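# Flip the toast in the pan with a turner

## Task

Use the steel turner (spatula) to flip the toast slice so it rests flat inside the frying pan with its browned side facing up, then set the turner down on the table clear of both the pan and the hot plate. The hand and arm may never contact the toast, the hot plate's heating surface, or any part of the pan except its plastic handle; any such contact is an immediate failure. The pan and hot plate are not fixed, and at the end the pan must sit level and centred on the hot plate.

## Robot and tools

Robot: one arm ending in a five-finger right hand. Nothing may leave the table or be set down off it. Occasionally a loose object gets a brief external nudge.

Scene frame: origin on the table top under the arm's base, +z up, +y to the left when facing along +x. Positions in metres, orientation as a wxyz quaternion. The base may be slightly tilted.

Hand point: a spot 0.05 m in front of the palm, where index pad and thumb tip meet in a pinch. Its own axes: +z along the straightened fingers (fingertips 0.06-0.07 m past it), +y out of the palm, +x across the palm toward the little finger. The hand spans 0.08 m on the little-finger side; on the thumb side 0.02 m with the thumb swung in front of the palm, up to 0.09 m otherwise. A wrist bracket on the little-finger side reaches 0.10 m across and can collide.

Row format (used by execute_actions and move): 14 numbers, each in [-1, 1]. First six, dx dy dz rx ry rz, are an offset (not an absolute pose) from the current Hand target, expressed along the Hand target's own axes; 1.0 = 0.6 m for translation or 180 degrees for rotation, and rx ry rz form a single rotation vector. Then eight hand numbers in this order: little, ring, middle, index, thumb_bend, thumb_turn, force_limit, speed. Fingers and thumb_bend: +1 straight/open, -1 fully curled. thumb_turn: +1 beside the palm, -1 in front of it. A pinch is roughly index -0.22, thumb_bend -0.75, thumb_turn -0.57. force_limit maps -1..+1 to about 0..10 N at the fingertip (0..15 N for the two thumb motors); speed maps -1..+1 from nearly stopped to full (whole travel in 0.6 s). The hand numbers are absolute targets, so to keep the hand unchanged resend the last eight values; a 0 is a real command.

execute_actions(actions, cameras): actions is a list of actions; each action is up to 15 rows, one row per 1/30 s step, with the final row repeated to fill 15 steps. Every row in an action is measured from the Hand target at that action's start, and each new action starts from wherever the Hand target then is, so a repeated offset keeps moving further. An empty list just reports state and images. cameras selects images: omitted/null/["all"] gives all, [] gives none; an unknown name voids the call.

move(target, speed, blend, stop_force, zero, blocking, cameras): target is one row, or up to 15 rows differing only in offsets, all counted from the same starting Hand target. speed is path top speed in m/s, 0.002-0.5 (default 0.25), with turning limited to twice that in rad/s; one value or one per target. blend (m) rounds corners between listed targets. stop_force (3-40 N) ends the path when the wrist sensor sees that much extra push against the direction of travel; then the hand usually backs to just before that level and holds, still pressing somewhat. Use it only on slow, non-rotating moves; omit it when moving away from a contact. zero (default true) rezeroes before the move; false accumulates from the last zero. blocking=false returns after 0.5 s while motion continues (not allowed with stop_force); then call wait or stop before other motion. The path ignores obstacles; faster moves lag and overshoot more. The result adds a "move:" line: done (within 3 mm and 2 degrees), off_target, moving, held, contact, or fault, plus limits such as paced (pose clipped) or held (steps withheld).

wait(seconds 0-10): lets time pass holding the last command. stop(): brakes a running move. zoom_image(camera, region [x0,y0,x1,y1], max 504x504 px): enlarge part of cam_head_left, cam_head_right or cam_wrist (each 896x504). show_instructions(): shows reference images. zero_wrist_force(): subtracts current wrist readings from later ones. finished_scene(scene): ends the current scene irreversibly; the goal must hold without the robot.

Control details: each step the commanded pose is clipped to within 100 mm and 16 degrees of the measured hand pose. The Hand target line is the last clipped command, which later offsets count from; the hand often settles short of it and any further action keeps pushing toward it. To release a push, command the target back past the hand point.

Results: end_effector_position/quat and velocities, Hand target, joint positions and torques (positive toward larger joint value; include gravity and offsets), hand_measured, hand_stopped_by (moving, target, force, stalled, fault) and hand_load_n (positive when the finger is pushed open; near 0 means grip lost), Wrist force/torque in hand axes plus the peak line. A "pose unreachable" line means a command was withheld.

Gripping: thumb in front of the palm wraps objects 0.035-0.08 m thick; for thinner ones down to ~0.025 m, close thumb first. Close slowly (speed -0.9 or lower) for a gentle grip. To squeeze harder, raise force_limit and send a more closed target.

Avoid: fast contacts, pushing past firm contacts (the arm is stiff), dropping or flinging things. A joint contact torque reaching its limit (136 N m for the three big joints, 25.4 N m for wrist joints) or about 150 N on the arm causes a 10 s stop. Long holds, outstretched poses or pushing at unreachable targets heat motors; at 85 °C brakes lock for 30-60 s.

Each tool is called after "Emit:" by a JSON object that holds its "method" and its "body".

Reference images:

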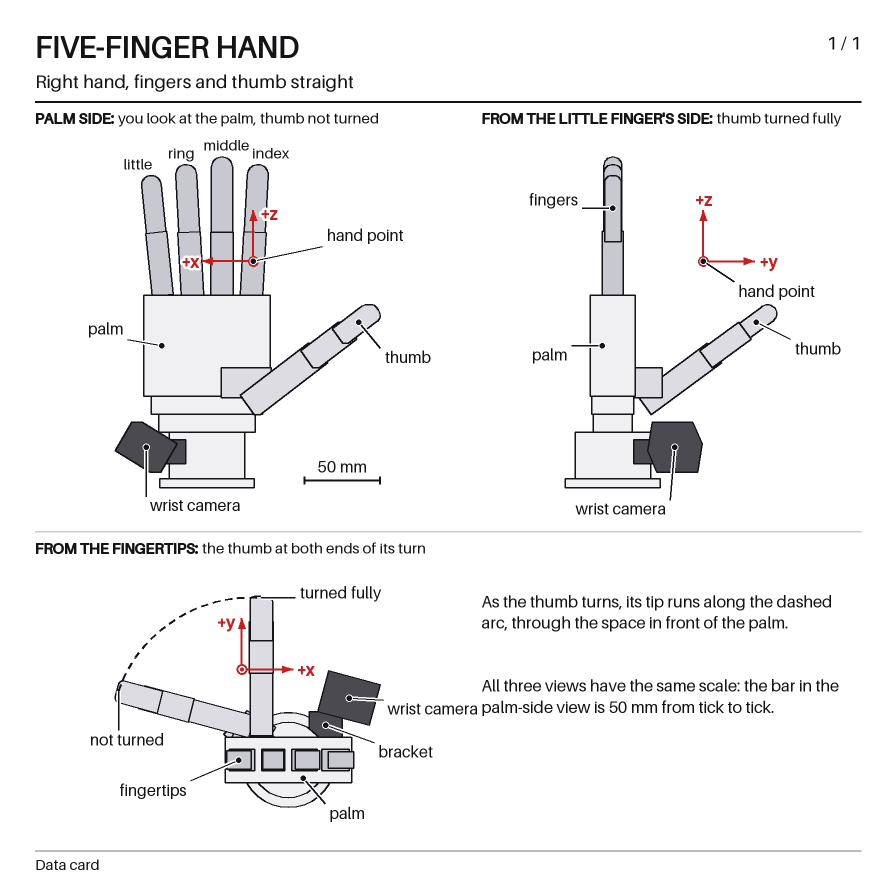

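## Session

Emit:
{"method": "wait", "body": {"seconds": 0}}

Scene clock: 3410.37 s.
end_effector_position=(+0.7461, -0.0824, +0.3563) hand_measured=(-0.062, -0.020, +0.004, +0.020, -0.544, -1.000) hand_load_n=(+0.5, +6.0, +3.5, +3.0, +8.5, -1.0) hand_stopped_by=(force, force, force, force, force, target) hand_force_limit=0.00 hand_speed=-0.85 end_effector_quat_wxyz=(+0.715, -0.373, +0.493, +0.325) end_effector_velocity=(+0.002, +0.001, +0.000) end_effector_angular_velocity=(+0.002, +0.000, -0.001)
Joint positions: [-0.894 -0.661 1.318 -2.531 0.768 0.126]
Joint velocities: [0.003 -0.001 -0.002 0.007 0 -0.004]
Joint torques (N m): [-16.38 -46.42 -25.86 1.13 1.96 -1.97]
Motor temperatures (°C): [22 24 21 33 35 27]
Wrist force (N, zeroed by zero_wrist_force): [5.0 3.3 -1.6]
Wrist torque (N m, zeroed by zero_wrist_force): [0.45 -0.35 0.28]
Wrist force, peak (N, zeroed by zero_wrist_force): [5.0 3.3 -1.6]
Hand target: +0.7462, -0.0822, +0.3563; +0.715, -0.374, +0.493, +0.325
Off the commanded pose: 0.000 m, 0 deg.
camera_calibration:
cam_wrist: T_world_to_cam=[[-0.714293, 0.507115, -0.482307, 0.740481], [-0.69557, -0.438342, 0.569244, 0.280408], [0.0772563, 0.742085, 0.665839, -0.120217], [0, 0, 0, 1]] pos_world=[0.733251, -0.163382, 0.277564]

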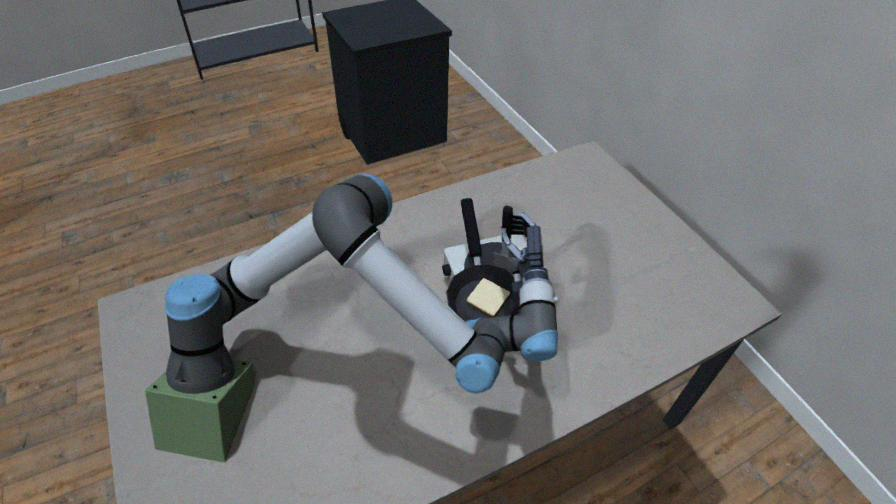

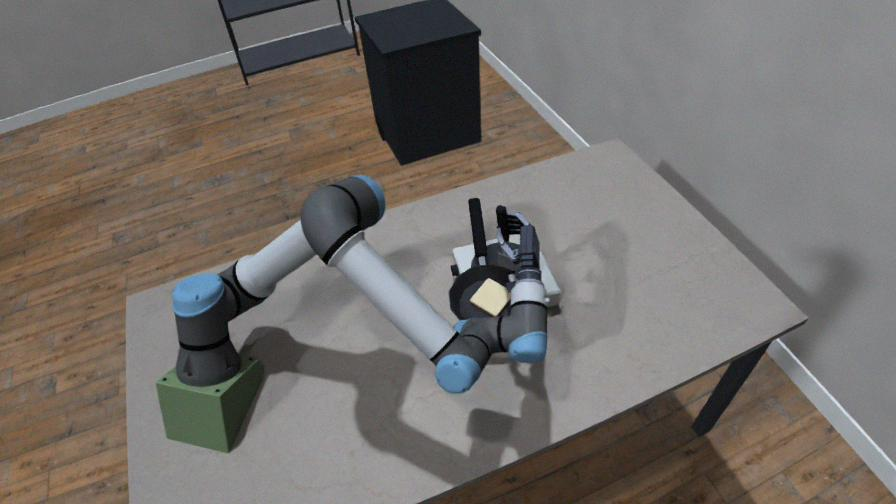

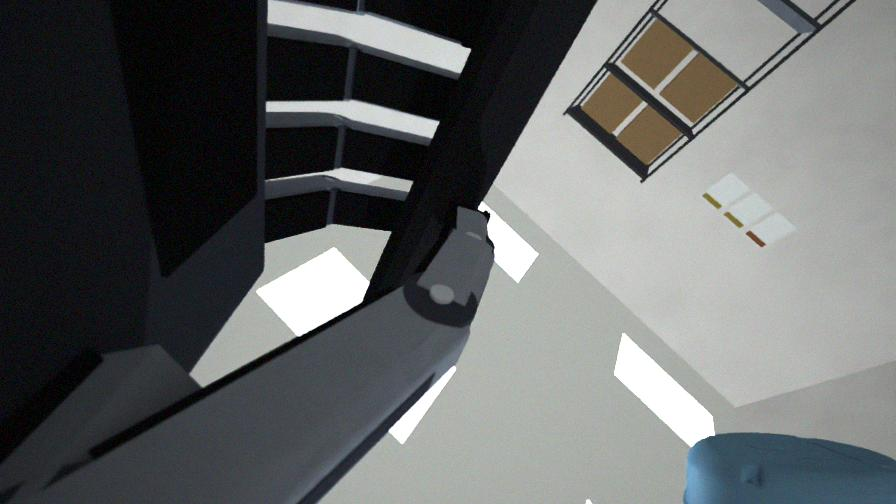

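Emit:
{"method": "zoom_image", "body": {"camera": "cam_head_left", "region": [420, 180, 590, 360]}}

Emit:
{"method": "zoom_image", "body": {"camera": "cam_head_right", "region": [420, 180, 590, 360]}}

Scaled by 2.800.

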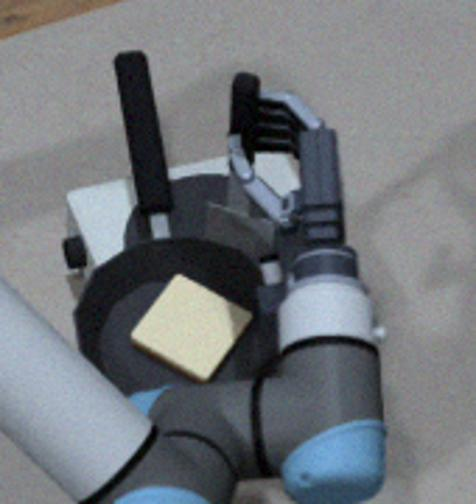

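Scaled by 2.800.

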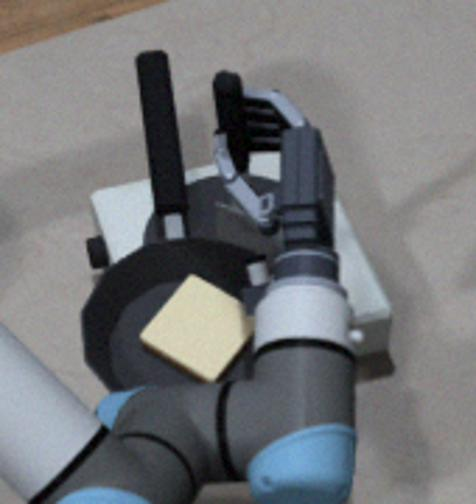

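Emit:
{"method": "move", "body": {"target": [-0.176,-0.22,0.151,0,0,0,-0.4,-0.4,-0.4,-0.4,-0.8,-1,0,-0.85], "speed": 0.12}}

Emit:
{"method": "zoom_image", "body": {"camera": "cam_head_left", "region": [400, 100, 610, 360]}}

Emit:
{"method": "zoom_image", "body": {"camera": "cam_head_right", "region": [400, 100, 610, 360]}}

Scene clock: 3428.47 s.
end_effector_position=(+0.8662, -0.0820, +0.5058) hand_measured=(-0.110, -0.022, -0.004, +0.014, -0.544, -1.000) hand_load_n=(+5.5, +0.0, +3.0, +8.5, +12.0, +4.5) hand_stopped_by=(force, force, force, force, force, target) hand_force_limit=0.00 hand_speed=-0.85 end_effector_quat_wxyz=(+0.715, -0.374, +0.493, +0.325) end_effector_velocity=(+0.000, +0.000, +0.001) end_effector_angular_velocity=(+0.000, +0.000, +0.000)
Joint positions: [-0.889 -0.575 0.692 -1.986 0.766 0.119]
Joint velocities: [0 0 -0.003 0.002 0.001 0]
Joint torques (N m): [-27.34 -65.25 -26.48 0.27 3.63 2.33]
Motor temperatures (°C): [22 24 21 33 35 27]
Wrist force (N, zeroed by zero_wrist_force): [5.1 3.5 -1.7]
Wrist torque (N m, zeroed by zero_wrist_force): [0.39 -0.26 0.33]
Wrist force, peak (N, zeroed by zero_wrist_force): [6.1 4.1 -2.4]
Hand target: +0.8662, -0.0820, +0.5059; +0.715, -0.374, +0.493, +0.325
Off the commanded pose: 0.000 m, 0 deg.
move: done
camera_calibration:
cam_wrist: T_world_to_cam=[[-0.714278, 0.507005, -0.482444, 0.898197], [-0.695596, -0.438298, 0.569246, 0.279044], [0.0771559, 0.742186, 0.665738, -0.229131], [0, 0, 0, 1]] pos_world=[0.853343, -0.163028, 0.427027]

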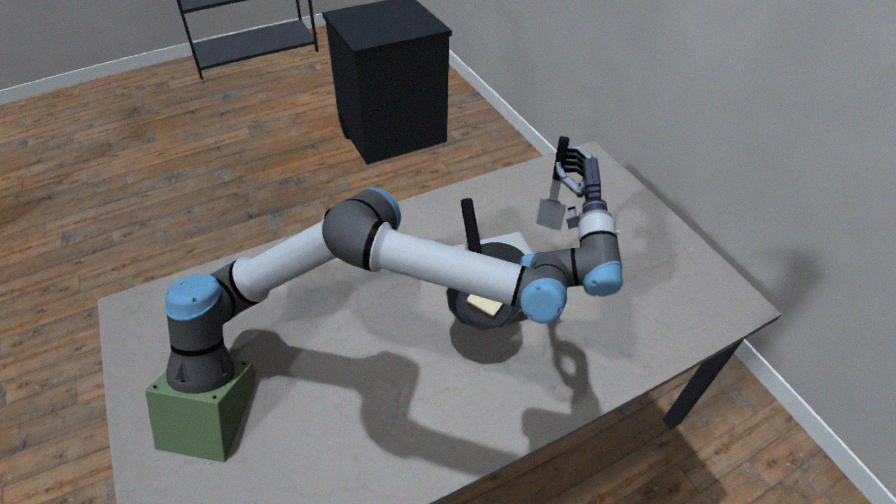

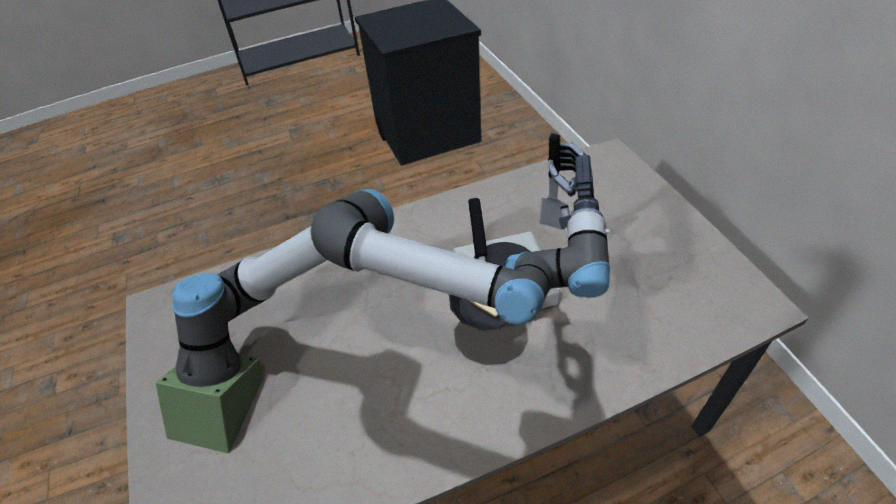

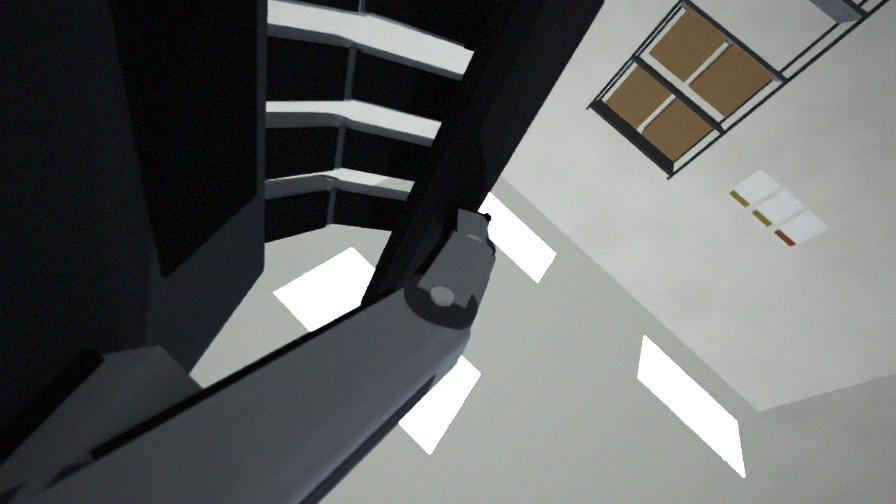

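Scaled by 1.938.

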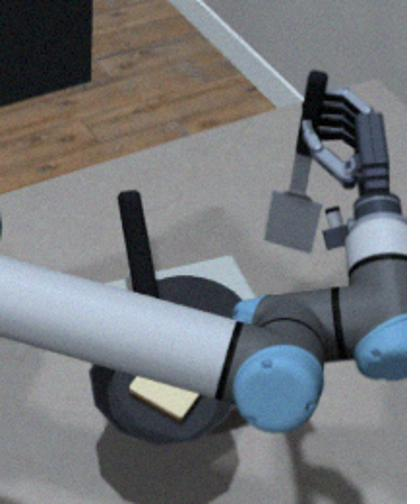

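Scaled by 1.938.

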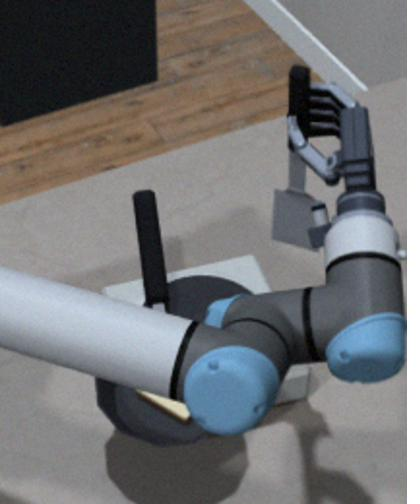

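Emit:
{"method": "move", "body": {"target": [0.0275,-0.0757,-0.523,-0.151,0.416,-0.231,-0.4,-0.4,-0.4,-0.4,-0.8,-1,0,-0.85], "speed": 0.2}}

Scene clock: 3438.27 s.
end_effector_position=(+0.7637, -0.3716, +0.4263) hand_measured=(-0.110, -0.022, -0.002, +0.014, -0.544, -1.000) hand_load_n=(+0.0, +0.0, +11.0, +0.5, +8.0, -1.0) hand_stopped_by=(force, force, force, force, force, target) hand_force_limit=0.00 hand_speed=-0.85 end_effector_quat_wxyz=(-0.482, +0.675, -0.503, +0.244) end_effector_velocity=(+0.000, +0.000, -0.001) end_effector_angular_velocity=(+0.000, +0.000, +0.001)
Joint positions: [-1.267 -0.166 0.034 -2.908 0.06 0.305]
Joint velocities: [0.001 0 0.001 -0.001 0.001 0]
Joint torques (N m): [-22.1 -69.21 -15.14 -1.66 -0.86 -1.78]
Motor temperatures (°C): [22 24 21 33 35 27]
Wrist force (N, zeroed by zero_wrist_force): [2.6 6.0 0.0]
Wrist torque (N m, zeroed by zero_wrist_force): [0.54 -0.29 0.41]
Wrist force, peak (N, zeroed by zero_wrist_force): [3.3 6.3 -0.7]
Hand target: +0.7638, -0.3718, +0.4264; -0.374, +0.727, -0.545, +0.187
Off the commanded pose: 0.000 m, 34 deg; orientation clipped.
elbow stopped short: the move would have taken joint 3 (elbow) straighter than the controller allows.
move: off_target; limits=paced
camera_calibration:
cam_wrist: T_world_to_cam=[[-0.323737, -0.298353, -0.897875, 0.513028], [-0.859399, 0.489674, 0.147151, 0.775936], [0.395763, 0.819271, -0.41493, 0.292645], [0, 0, 0, 1]] pos_world=[0.717106, -0.466647, 0.467882]

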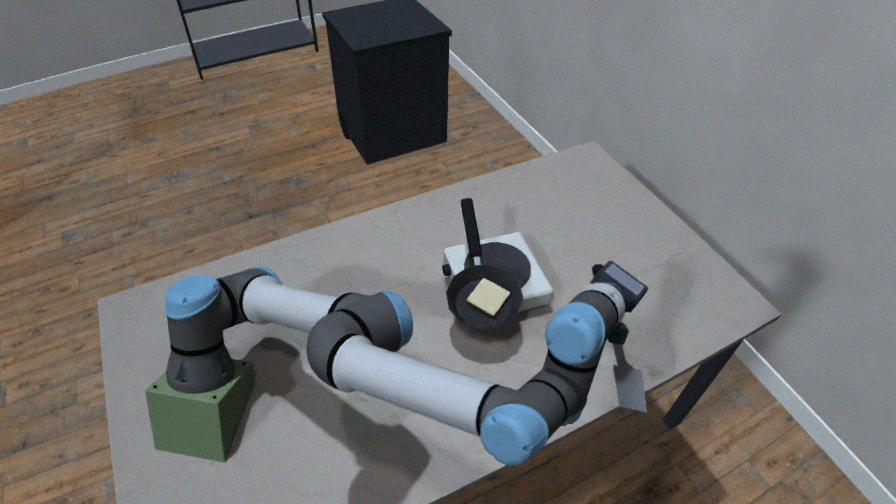

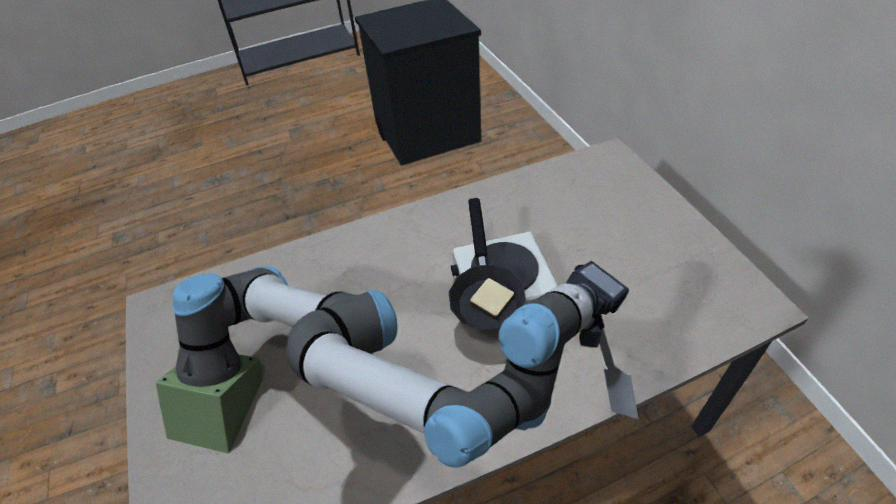

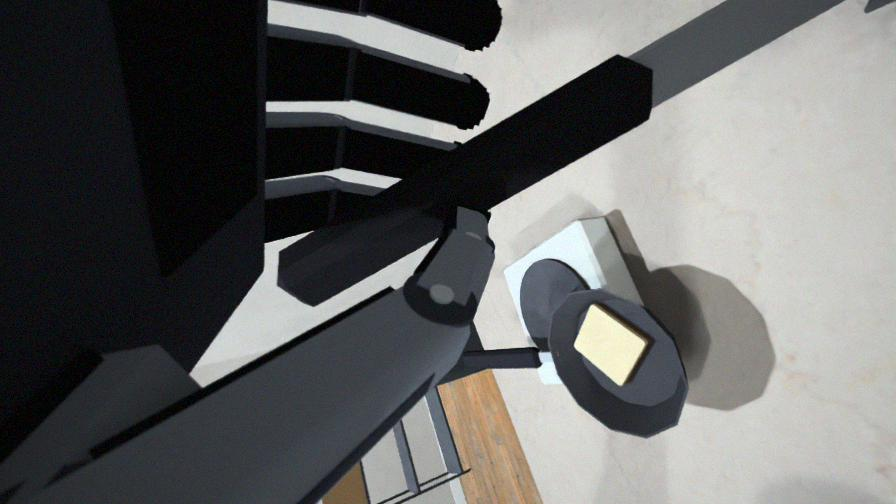

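Emit:
{"method": "zoom_image", "body": {"camera": "cam_head_left", "region": [420, 180, 580, 350]}}

Emit:
{"method": "zoom_image", "body": {"camera": "cam_head_right", "region": [420, 180, 580, 350]}}

Emit:
{"method": "zoom_image", "body": {"camera": "cam_wrist", "region": [440, 190, 780, 470]}}

Scaled by 2.965.

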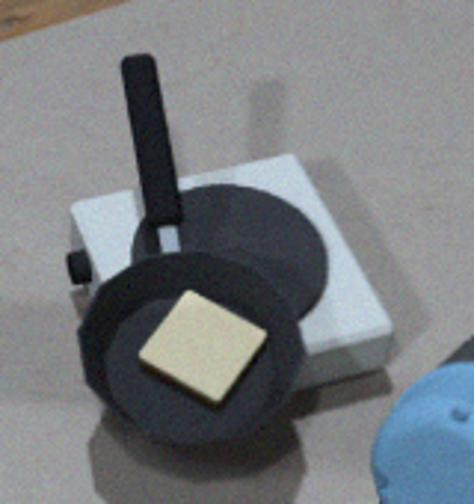

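Scaled by 2.965.

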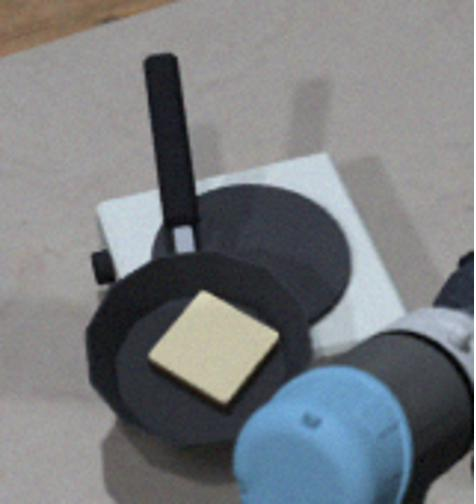

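Scaled by 1.482.

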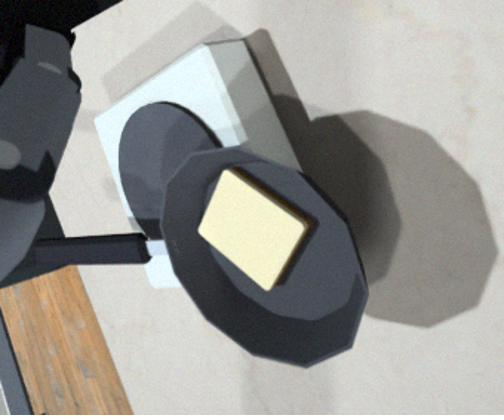

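Emit:
{"method": "move", "body": {"target": [-0.31,0.217,-0.118,0.077,-0.356,0.2855,-0.4,-0.4,-0.4,-0.4,-0.8,-1,0,-0.85], "speed": 0.15}}

Emit:
{"method": "zoom_image", "body": {"camera": "cam_head_left", "region": [420, 180, 580, 350]}}

Emit:
{"method": "zoom_image", "body": {"camera": "cam_head_right", "region": [420, 180, 580, 350]}}

Scene clock: 3488.57 s.
end_effector_position=(+0.5685, -0.2393, +0.4005) hand_measured=(-0.110, -0.022, -0.002, +0.014, -0.544, -1.000) hand_load_n=(+0.0, +1.0, +8.5, +3.0, +6.5, +0.0) hand_stopped_by=(force, force, force, force, force, target) hand_force_limit=0.00 hand_speed=-0.85 end_effector_quat_wxyz=(+0.715, -0.374, +0.494, +0.325) end_effector_velocity=(+0.000, +0.000, -0.001) end_effector_angular_velocity=(+0.002, +0.002, -0.001)
Joint positions: [-1.213 -0.543 1.38 -2.977 0.904 0.517]
Joint velocities: [0 0.001 0.001 0.001 0 0]
Joint torques (N m): [-33.02 -35.32 -10.26 1.76 1.65 -1.74]
Motor temperatures (°C): [22 24 21 33 35 27]
Wrist force (N, zeroed by zero_wrist_force): [4.7 3.4 -1.9]
Wrist torque (N m, zeroed by zero_wrist_force): [0.37 -0.17 0.20]
Wrist force, peak (N, zeroed by zero_wrist_force): [4.9 5.1 -0.2]
Hand target: +0.5684, -0.2395, +0.4004; +0.715, -0.374, +0.494, +0.325
Off the commanded pose: 0.000 m, 0 deg.
move: done
camera_calibration:
cam_wrist: T_world_to_cam=[[-0.714378, 0.505897, -0.483458, 0.714703], [-0.695543, -0.43762, 0.569832, 0.0628251], [0.0767059, 0.743342, 0.664499, -0.0182903], [0, 0, 0, 1]] pos_world=[0.555669, -0.320477, 0.321883]

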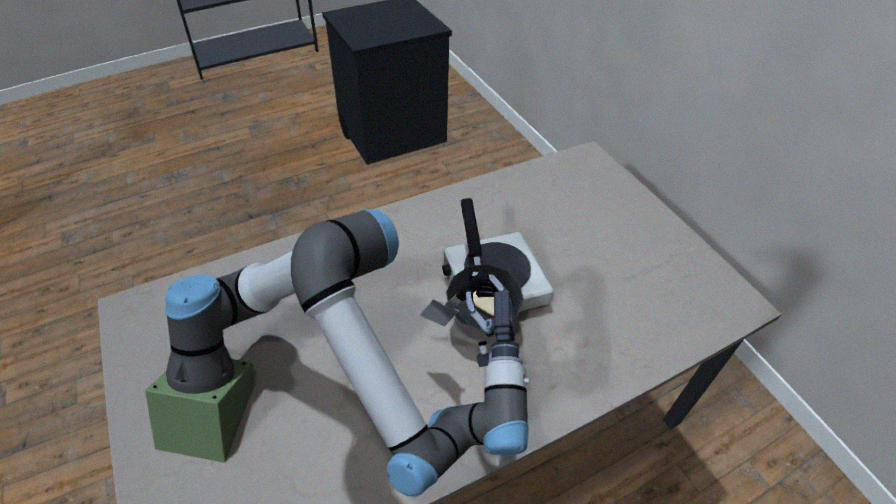

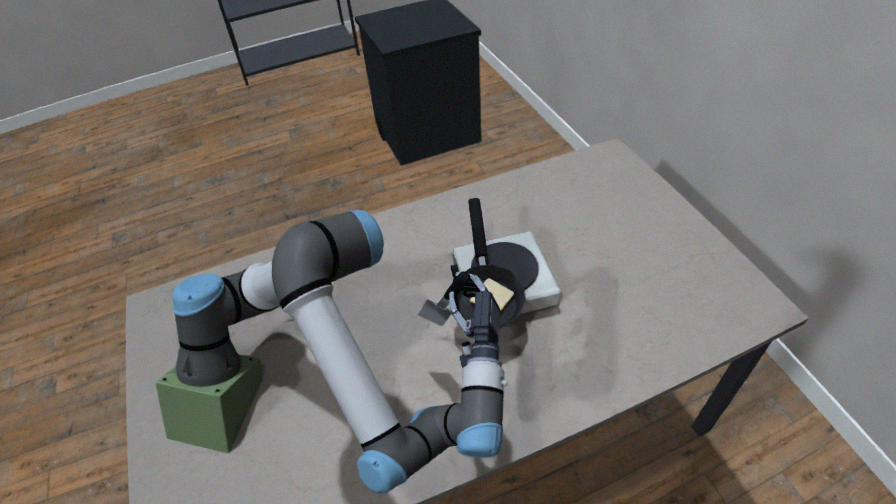

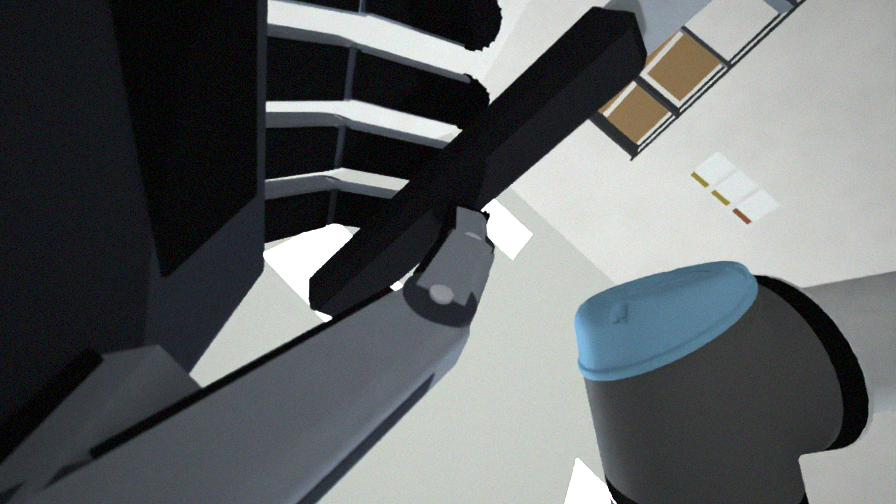

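Scaled by 2.965.

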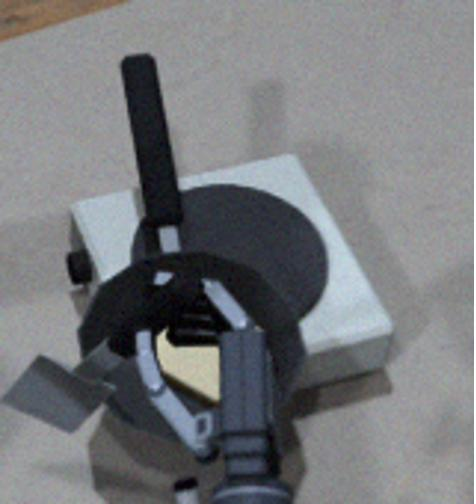

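Scaled by 2.965.

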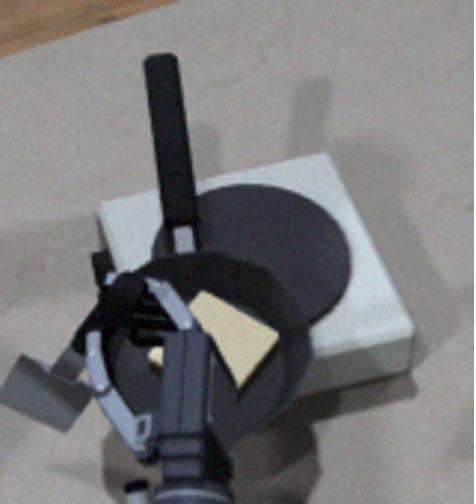

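Emit:
{"method": "move", "body": {"target": [0,0,0,0,0,0,-0.6,-0.6,-0.6,-0.6,-1,-1,0.8,-0.8]}}

Emit:
{"method": "zoom_image", "body": {"camera": "cam_head_left", "region": [410, 260, 530, 380]}}

Emit:
{"method": "zoom_image", "body": {"camera": "cam_head_right", "region": [410, 260, 530, 380]}}

Scene clock: 3496.30 s.
end_effector_position=(+0.5684, -0.2395, +0.4004) hand_measured=(-0.600, -0.052, -0.010, -0.016, -0.546, -1.000) hand_load_n=(+0.0, +9.0, +8.0, +9.0, +16.5, +2.0) hand_stopped_by=(target, force, force, force, force, target) hand_force_limit=0.80 hand_speed=-0.80 end_effector_quat_wxyz=(+0.715, -0.374, +0.494, +0.325) end_effector_velocity=(+0.000, +0.000, +0.000) end_effector_angular_velocity=(-0.001, +0.000, +0.001)
Joint positions: [-1.213 -0.543 1.38 -2.977 0.904 0.517]
Joint velocities: [0 -0.001 -0.001 0 0 0.001]
Joint torques (N m): [-32.63 -35.25 -16.83 0.66 2.84 0.2]
Motor temperatures (°C): [22 24 21 33 35 27]
Wrist force (N, zeroed by zero_wrist_force): [4.6 3.7 -1.6]
Wrist torque (N m, zeroed by zero_wrist_force): [0.39 -0.18 0.20]
Wrist force, peak (N, zeroed by zero_wrist_force): [4.6 3.8 -2.3]
Hand target: +0.5684, -0.2395, +0.4004; +0.715, -0.374, +0.494, +0.325
Off the commanded pose: 0.000 m, 0 deg.
move: done
camera_calibration:
cam_wrist: T_world_to_cam=[[-0.714324, 0.506244, -0.483176, 0.714623], [-0.695576, -0.437726, 0.569711, 0.0628043], [0.0769139, 0.743043, 0.664809, -0.0184648], [0, 0, 0, 1]] pos_world=[0.555577, -0.320562, 0.321784]

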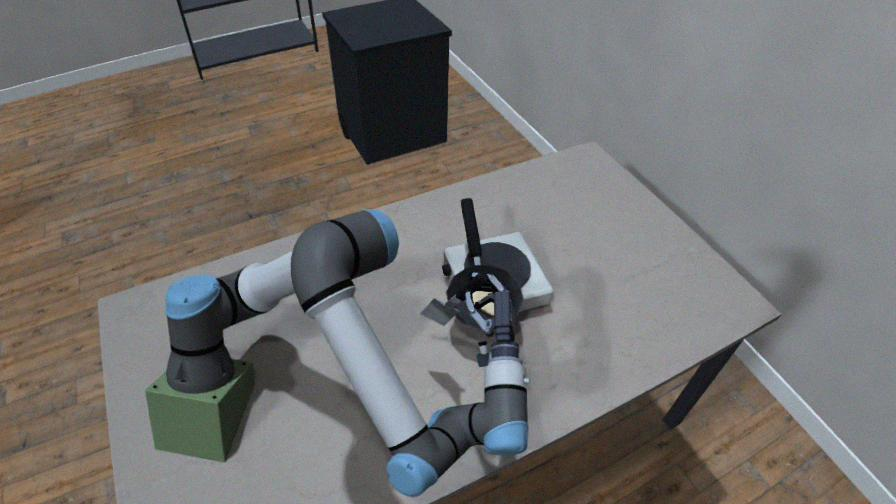

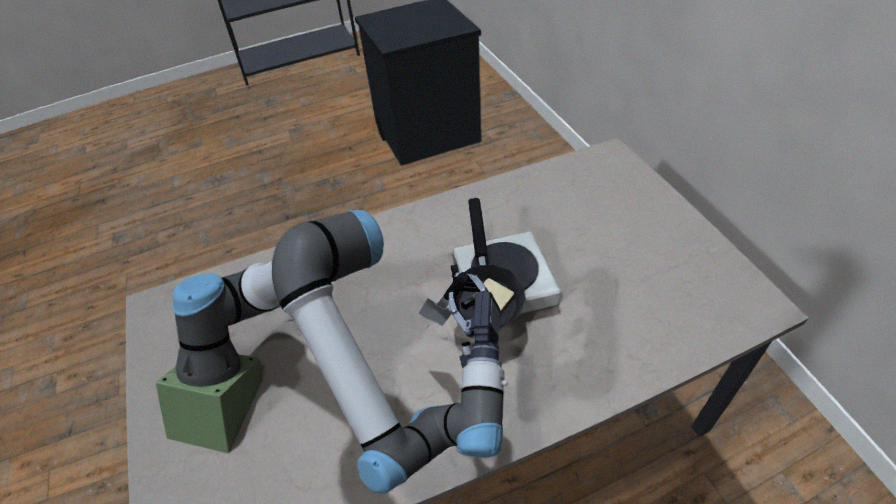

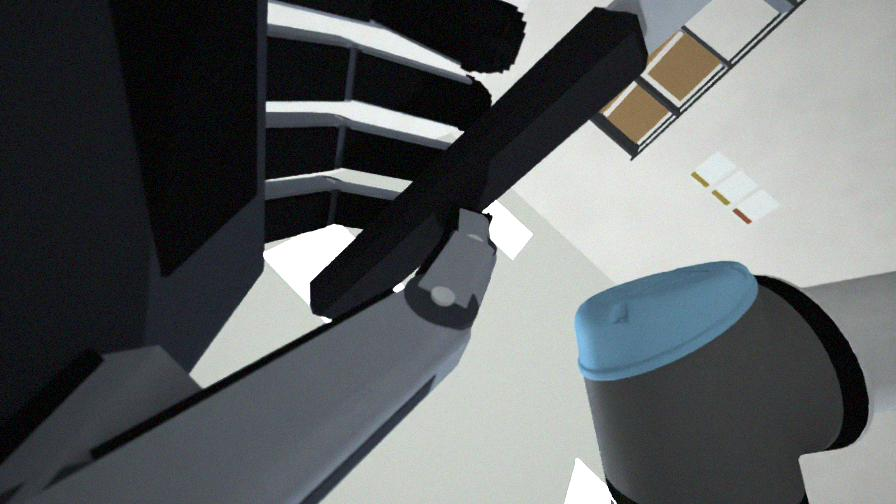

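Scaled by 4.200.

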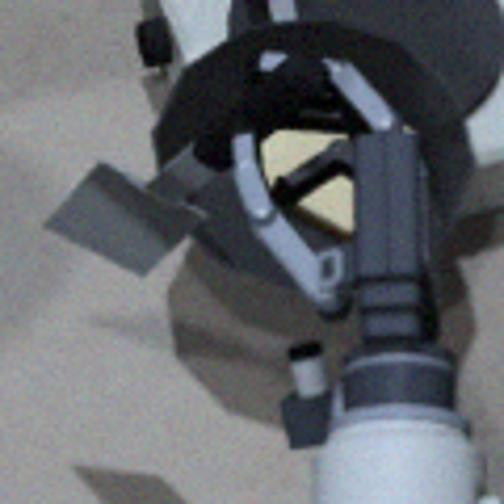

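Scaled by 4.200.

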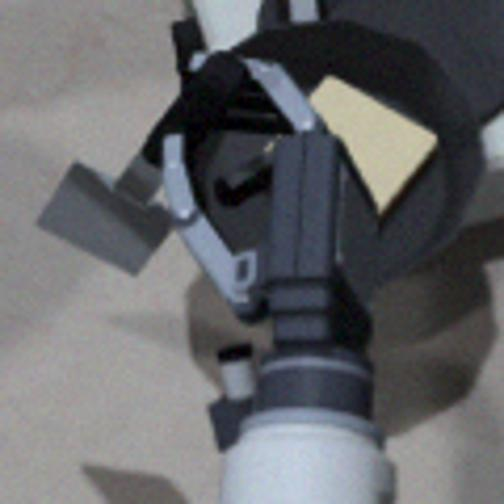

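Emit:
{"method": "move", "body": {"target": [0.1067,-0.074,-0.044,0,0,0,-0.6,-0.6,-0.6,-0.6,-1,-1,0.8,-0.8], "speed": 0.1}}

Emit:
{"method": "zoom_image", "body": {"camera": "cam_head_left", "region": [410, 200, 550, 360]}}

Emit:
{"method": "zoom_image", "body": {"camera": "cam_head_right", "region": [410, 200, 550, 360]}}

Scene clock: 3510.43 s.
end_effector_position=(+0.6125, -0.2785, +0.3430) hand_measured=(-0.600, -0.052, -0.010, -0.016, -0.546, -1.000) hand_load_n=(+0.0, +9.0, +8.0, +9.0, +16.5, +2.0) hand_stopped_by=(target, force, force, force, force, target) hand_force_limit=0.80 hand_speed=-0.80 end_effector_quat_wxyz=(+0.715, -0.374, +0.494, +0.325) end_effector_velocity=(+0.000, +0.000, +0.000) end_effector_angular_velocity=(-0.001, +0.000, +0.001)
Joint positions: [-1.154 -0.367 1.144 -2.876 0.873 0.452]
Joint velocities: [0 0.001 -0.001 -0.001 -0.001 0.001]
Joint torques (N m): [-33.83 -53.05 -24.63 -2.01 3.33 2.43]
Motor temperatures (°C): [22 24 21 33 35 27]
Wrist force (N, zeroed by zero_wrist_force): [5.1 2.7 -1.5]
Wrist torque (N m, zeroed by zero_wrist_force): [0.22 -0.25 0.26]
Wrist force, peak (N, zeroed by zero_wrist_force): [6.1 2.3 -1.7]
Hand target: +0.6125, -0.2785, +0.3431; +0.715, -0.374, +0.494, +0.325
Off the commanded pose: 0.000 m, 0 deg.
move: done
camera_calibration:
cam_wrist: T_world_to_cam=[[-0.714334, 0.506299, -0.483103, 0.73815], [-0.695564, -0.43779, 0.569676, 0.109128], [0.0769291, 0.742968, 0.664892, 0.0452292], [0, 0, 0, 1]] pos_world=[0.599711, -0.359553, 0.264362]

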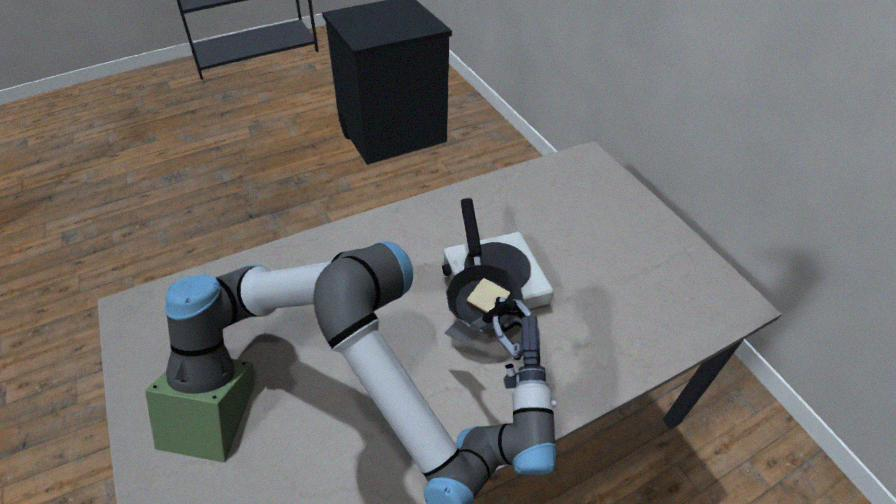

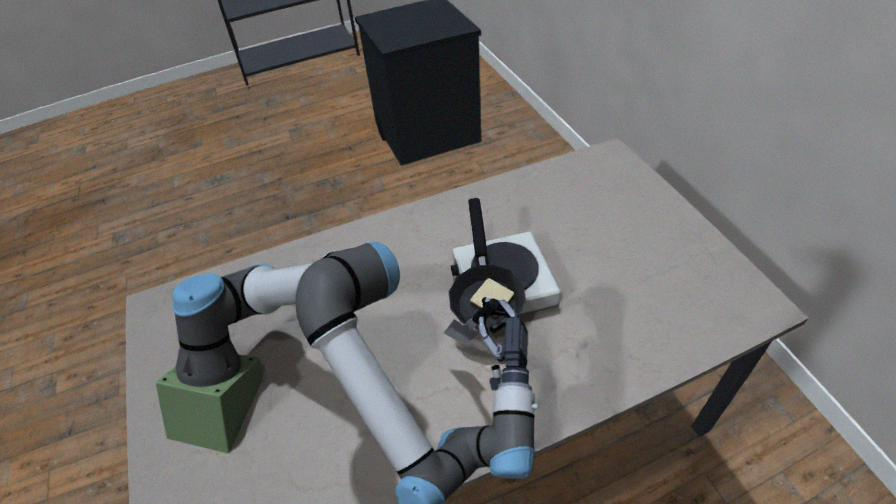

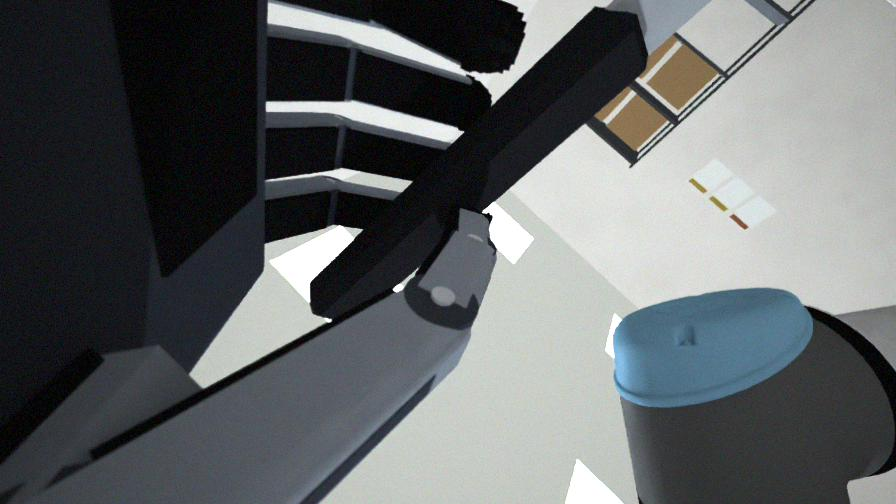

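Scaled by 3.150.

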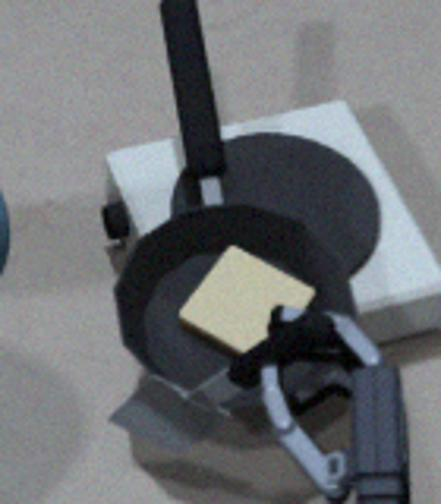

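Scaled by 3.150.

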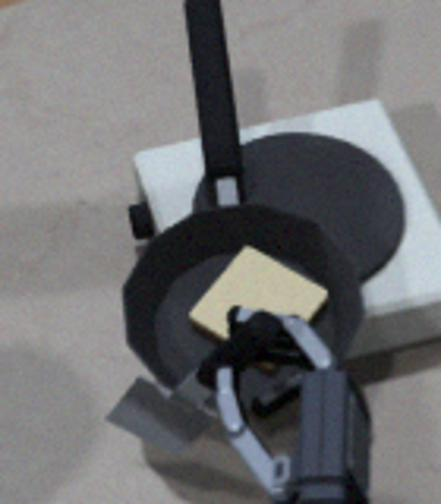

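Emit:
{"method": "move", "body": {"target": [0.04,-0.032,0.1317,0,0,0,-0.6,-0.6,-0.6,-0.6,-1,-1,0.8,-0.8], "speed": 0.05, "stop_force": 10}}

Emit:
{"method": "zoom_image", "body": {"camera": "cam_head_left", "region": [410, 200, 550, 360]}}

Emit:
{"method": "zoom_image", "body": {"camera": "cam_head_right", "region": [410, 200, 550, 360]}}

Scene clock: 3519.77 s.
end_effector_position=(+0.6723, -0.2183, +0.3428) hand_measured=(-0.600, -0.052, -0.010, -0.014, -0.546, -1.000) hand_load_n=(+0.0, +7.0, +7.5, +10.5, +16.5, +2.5) hand_stopped_by=(target, force, force, force, force, target) hand_force_limit=0.80 hand_speed=-0.80 end_effector_quat_wxyz=(+0.715, -0.374, +0.493, +0.325) end_effector_velocity=(+0.000, +0.000, +0.000) end_effector_angular_velocity=(+0.001, +0.000, -0.001)
Joint positions: [-1.057 -0.451 1.182 -2.754 0.827 0.337]
Joint velocities: [0 0 0.002 0 0 -0.001]
Joint torques (N m): [-34.48 -39.78 -22.82 -2.73 3.26 2.36]
Motor temperatures (°C): [22 24 21 33 35 27]
Wrist force (N, zeroed by zero_wrist_force): [5.1 4.1 -2.4]
Wrist torque (N m, zeroed by zero_wrist_force): [0.36 -0.12 0.30]
Wrist force, peak (N, zeroed by zero_wrist_force): [5.3 4.0 -2.5]
Hand target: +0.6723, -0.2183, +0.3428; +0.715, -0.374, +0.493, +0.325
Off the commanded pose: 0.000 m, 0 deg.
move: done
camera_calibration:
cam_wrist: T_world_to_cam=[[-0.714286, 0.506254, -0.483221, 0.750333], [-0.695626, -0.437792, 0.569599, 0.177214], [0.0768113, 0.742998, 0.664872, -0.0038339], [0, 0, 0, 1]] pos_world=[0.659522, -0.299427, 0.264185]

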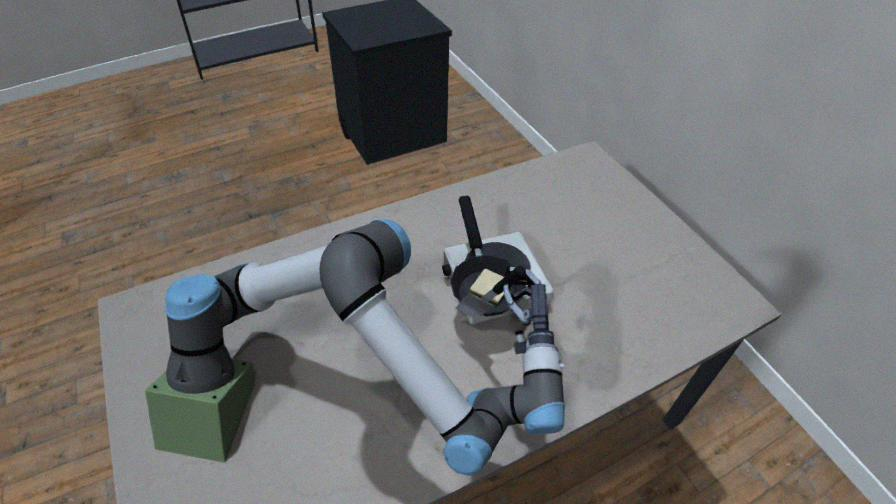

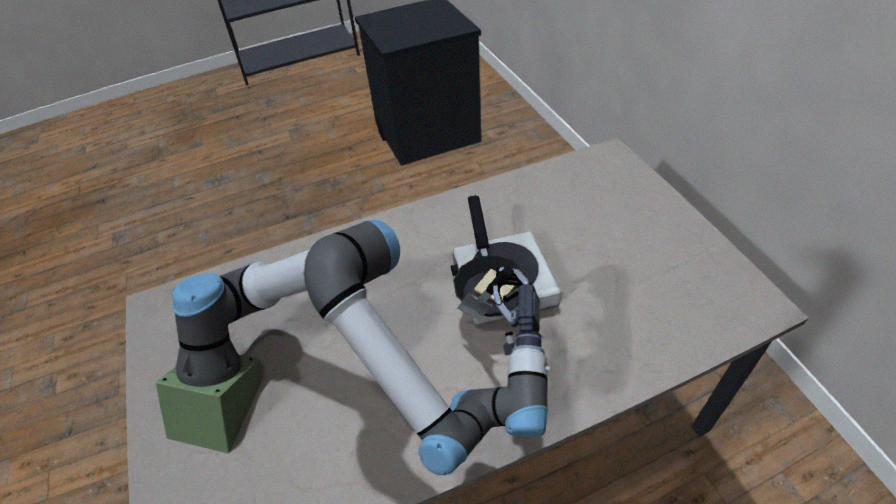

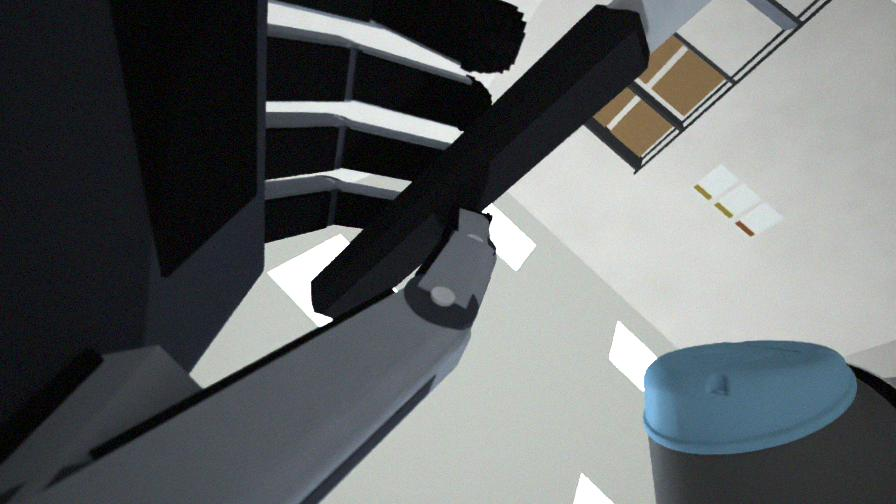

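Scaled by 3.150.

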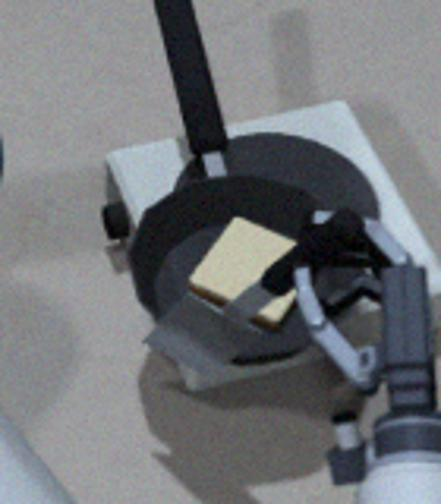

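Scaled by 3.150.

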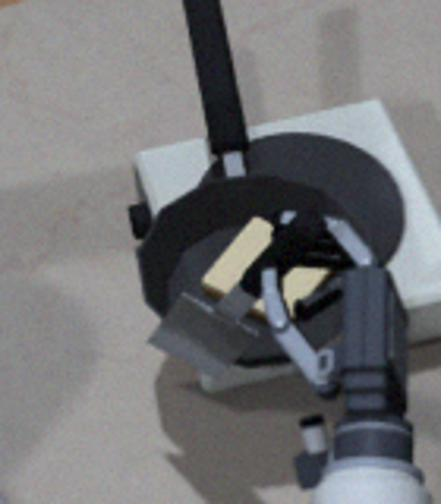

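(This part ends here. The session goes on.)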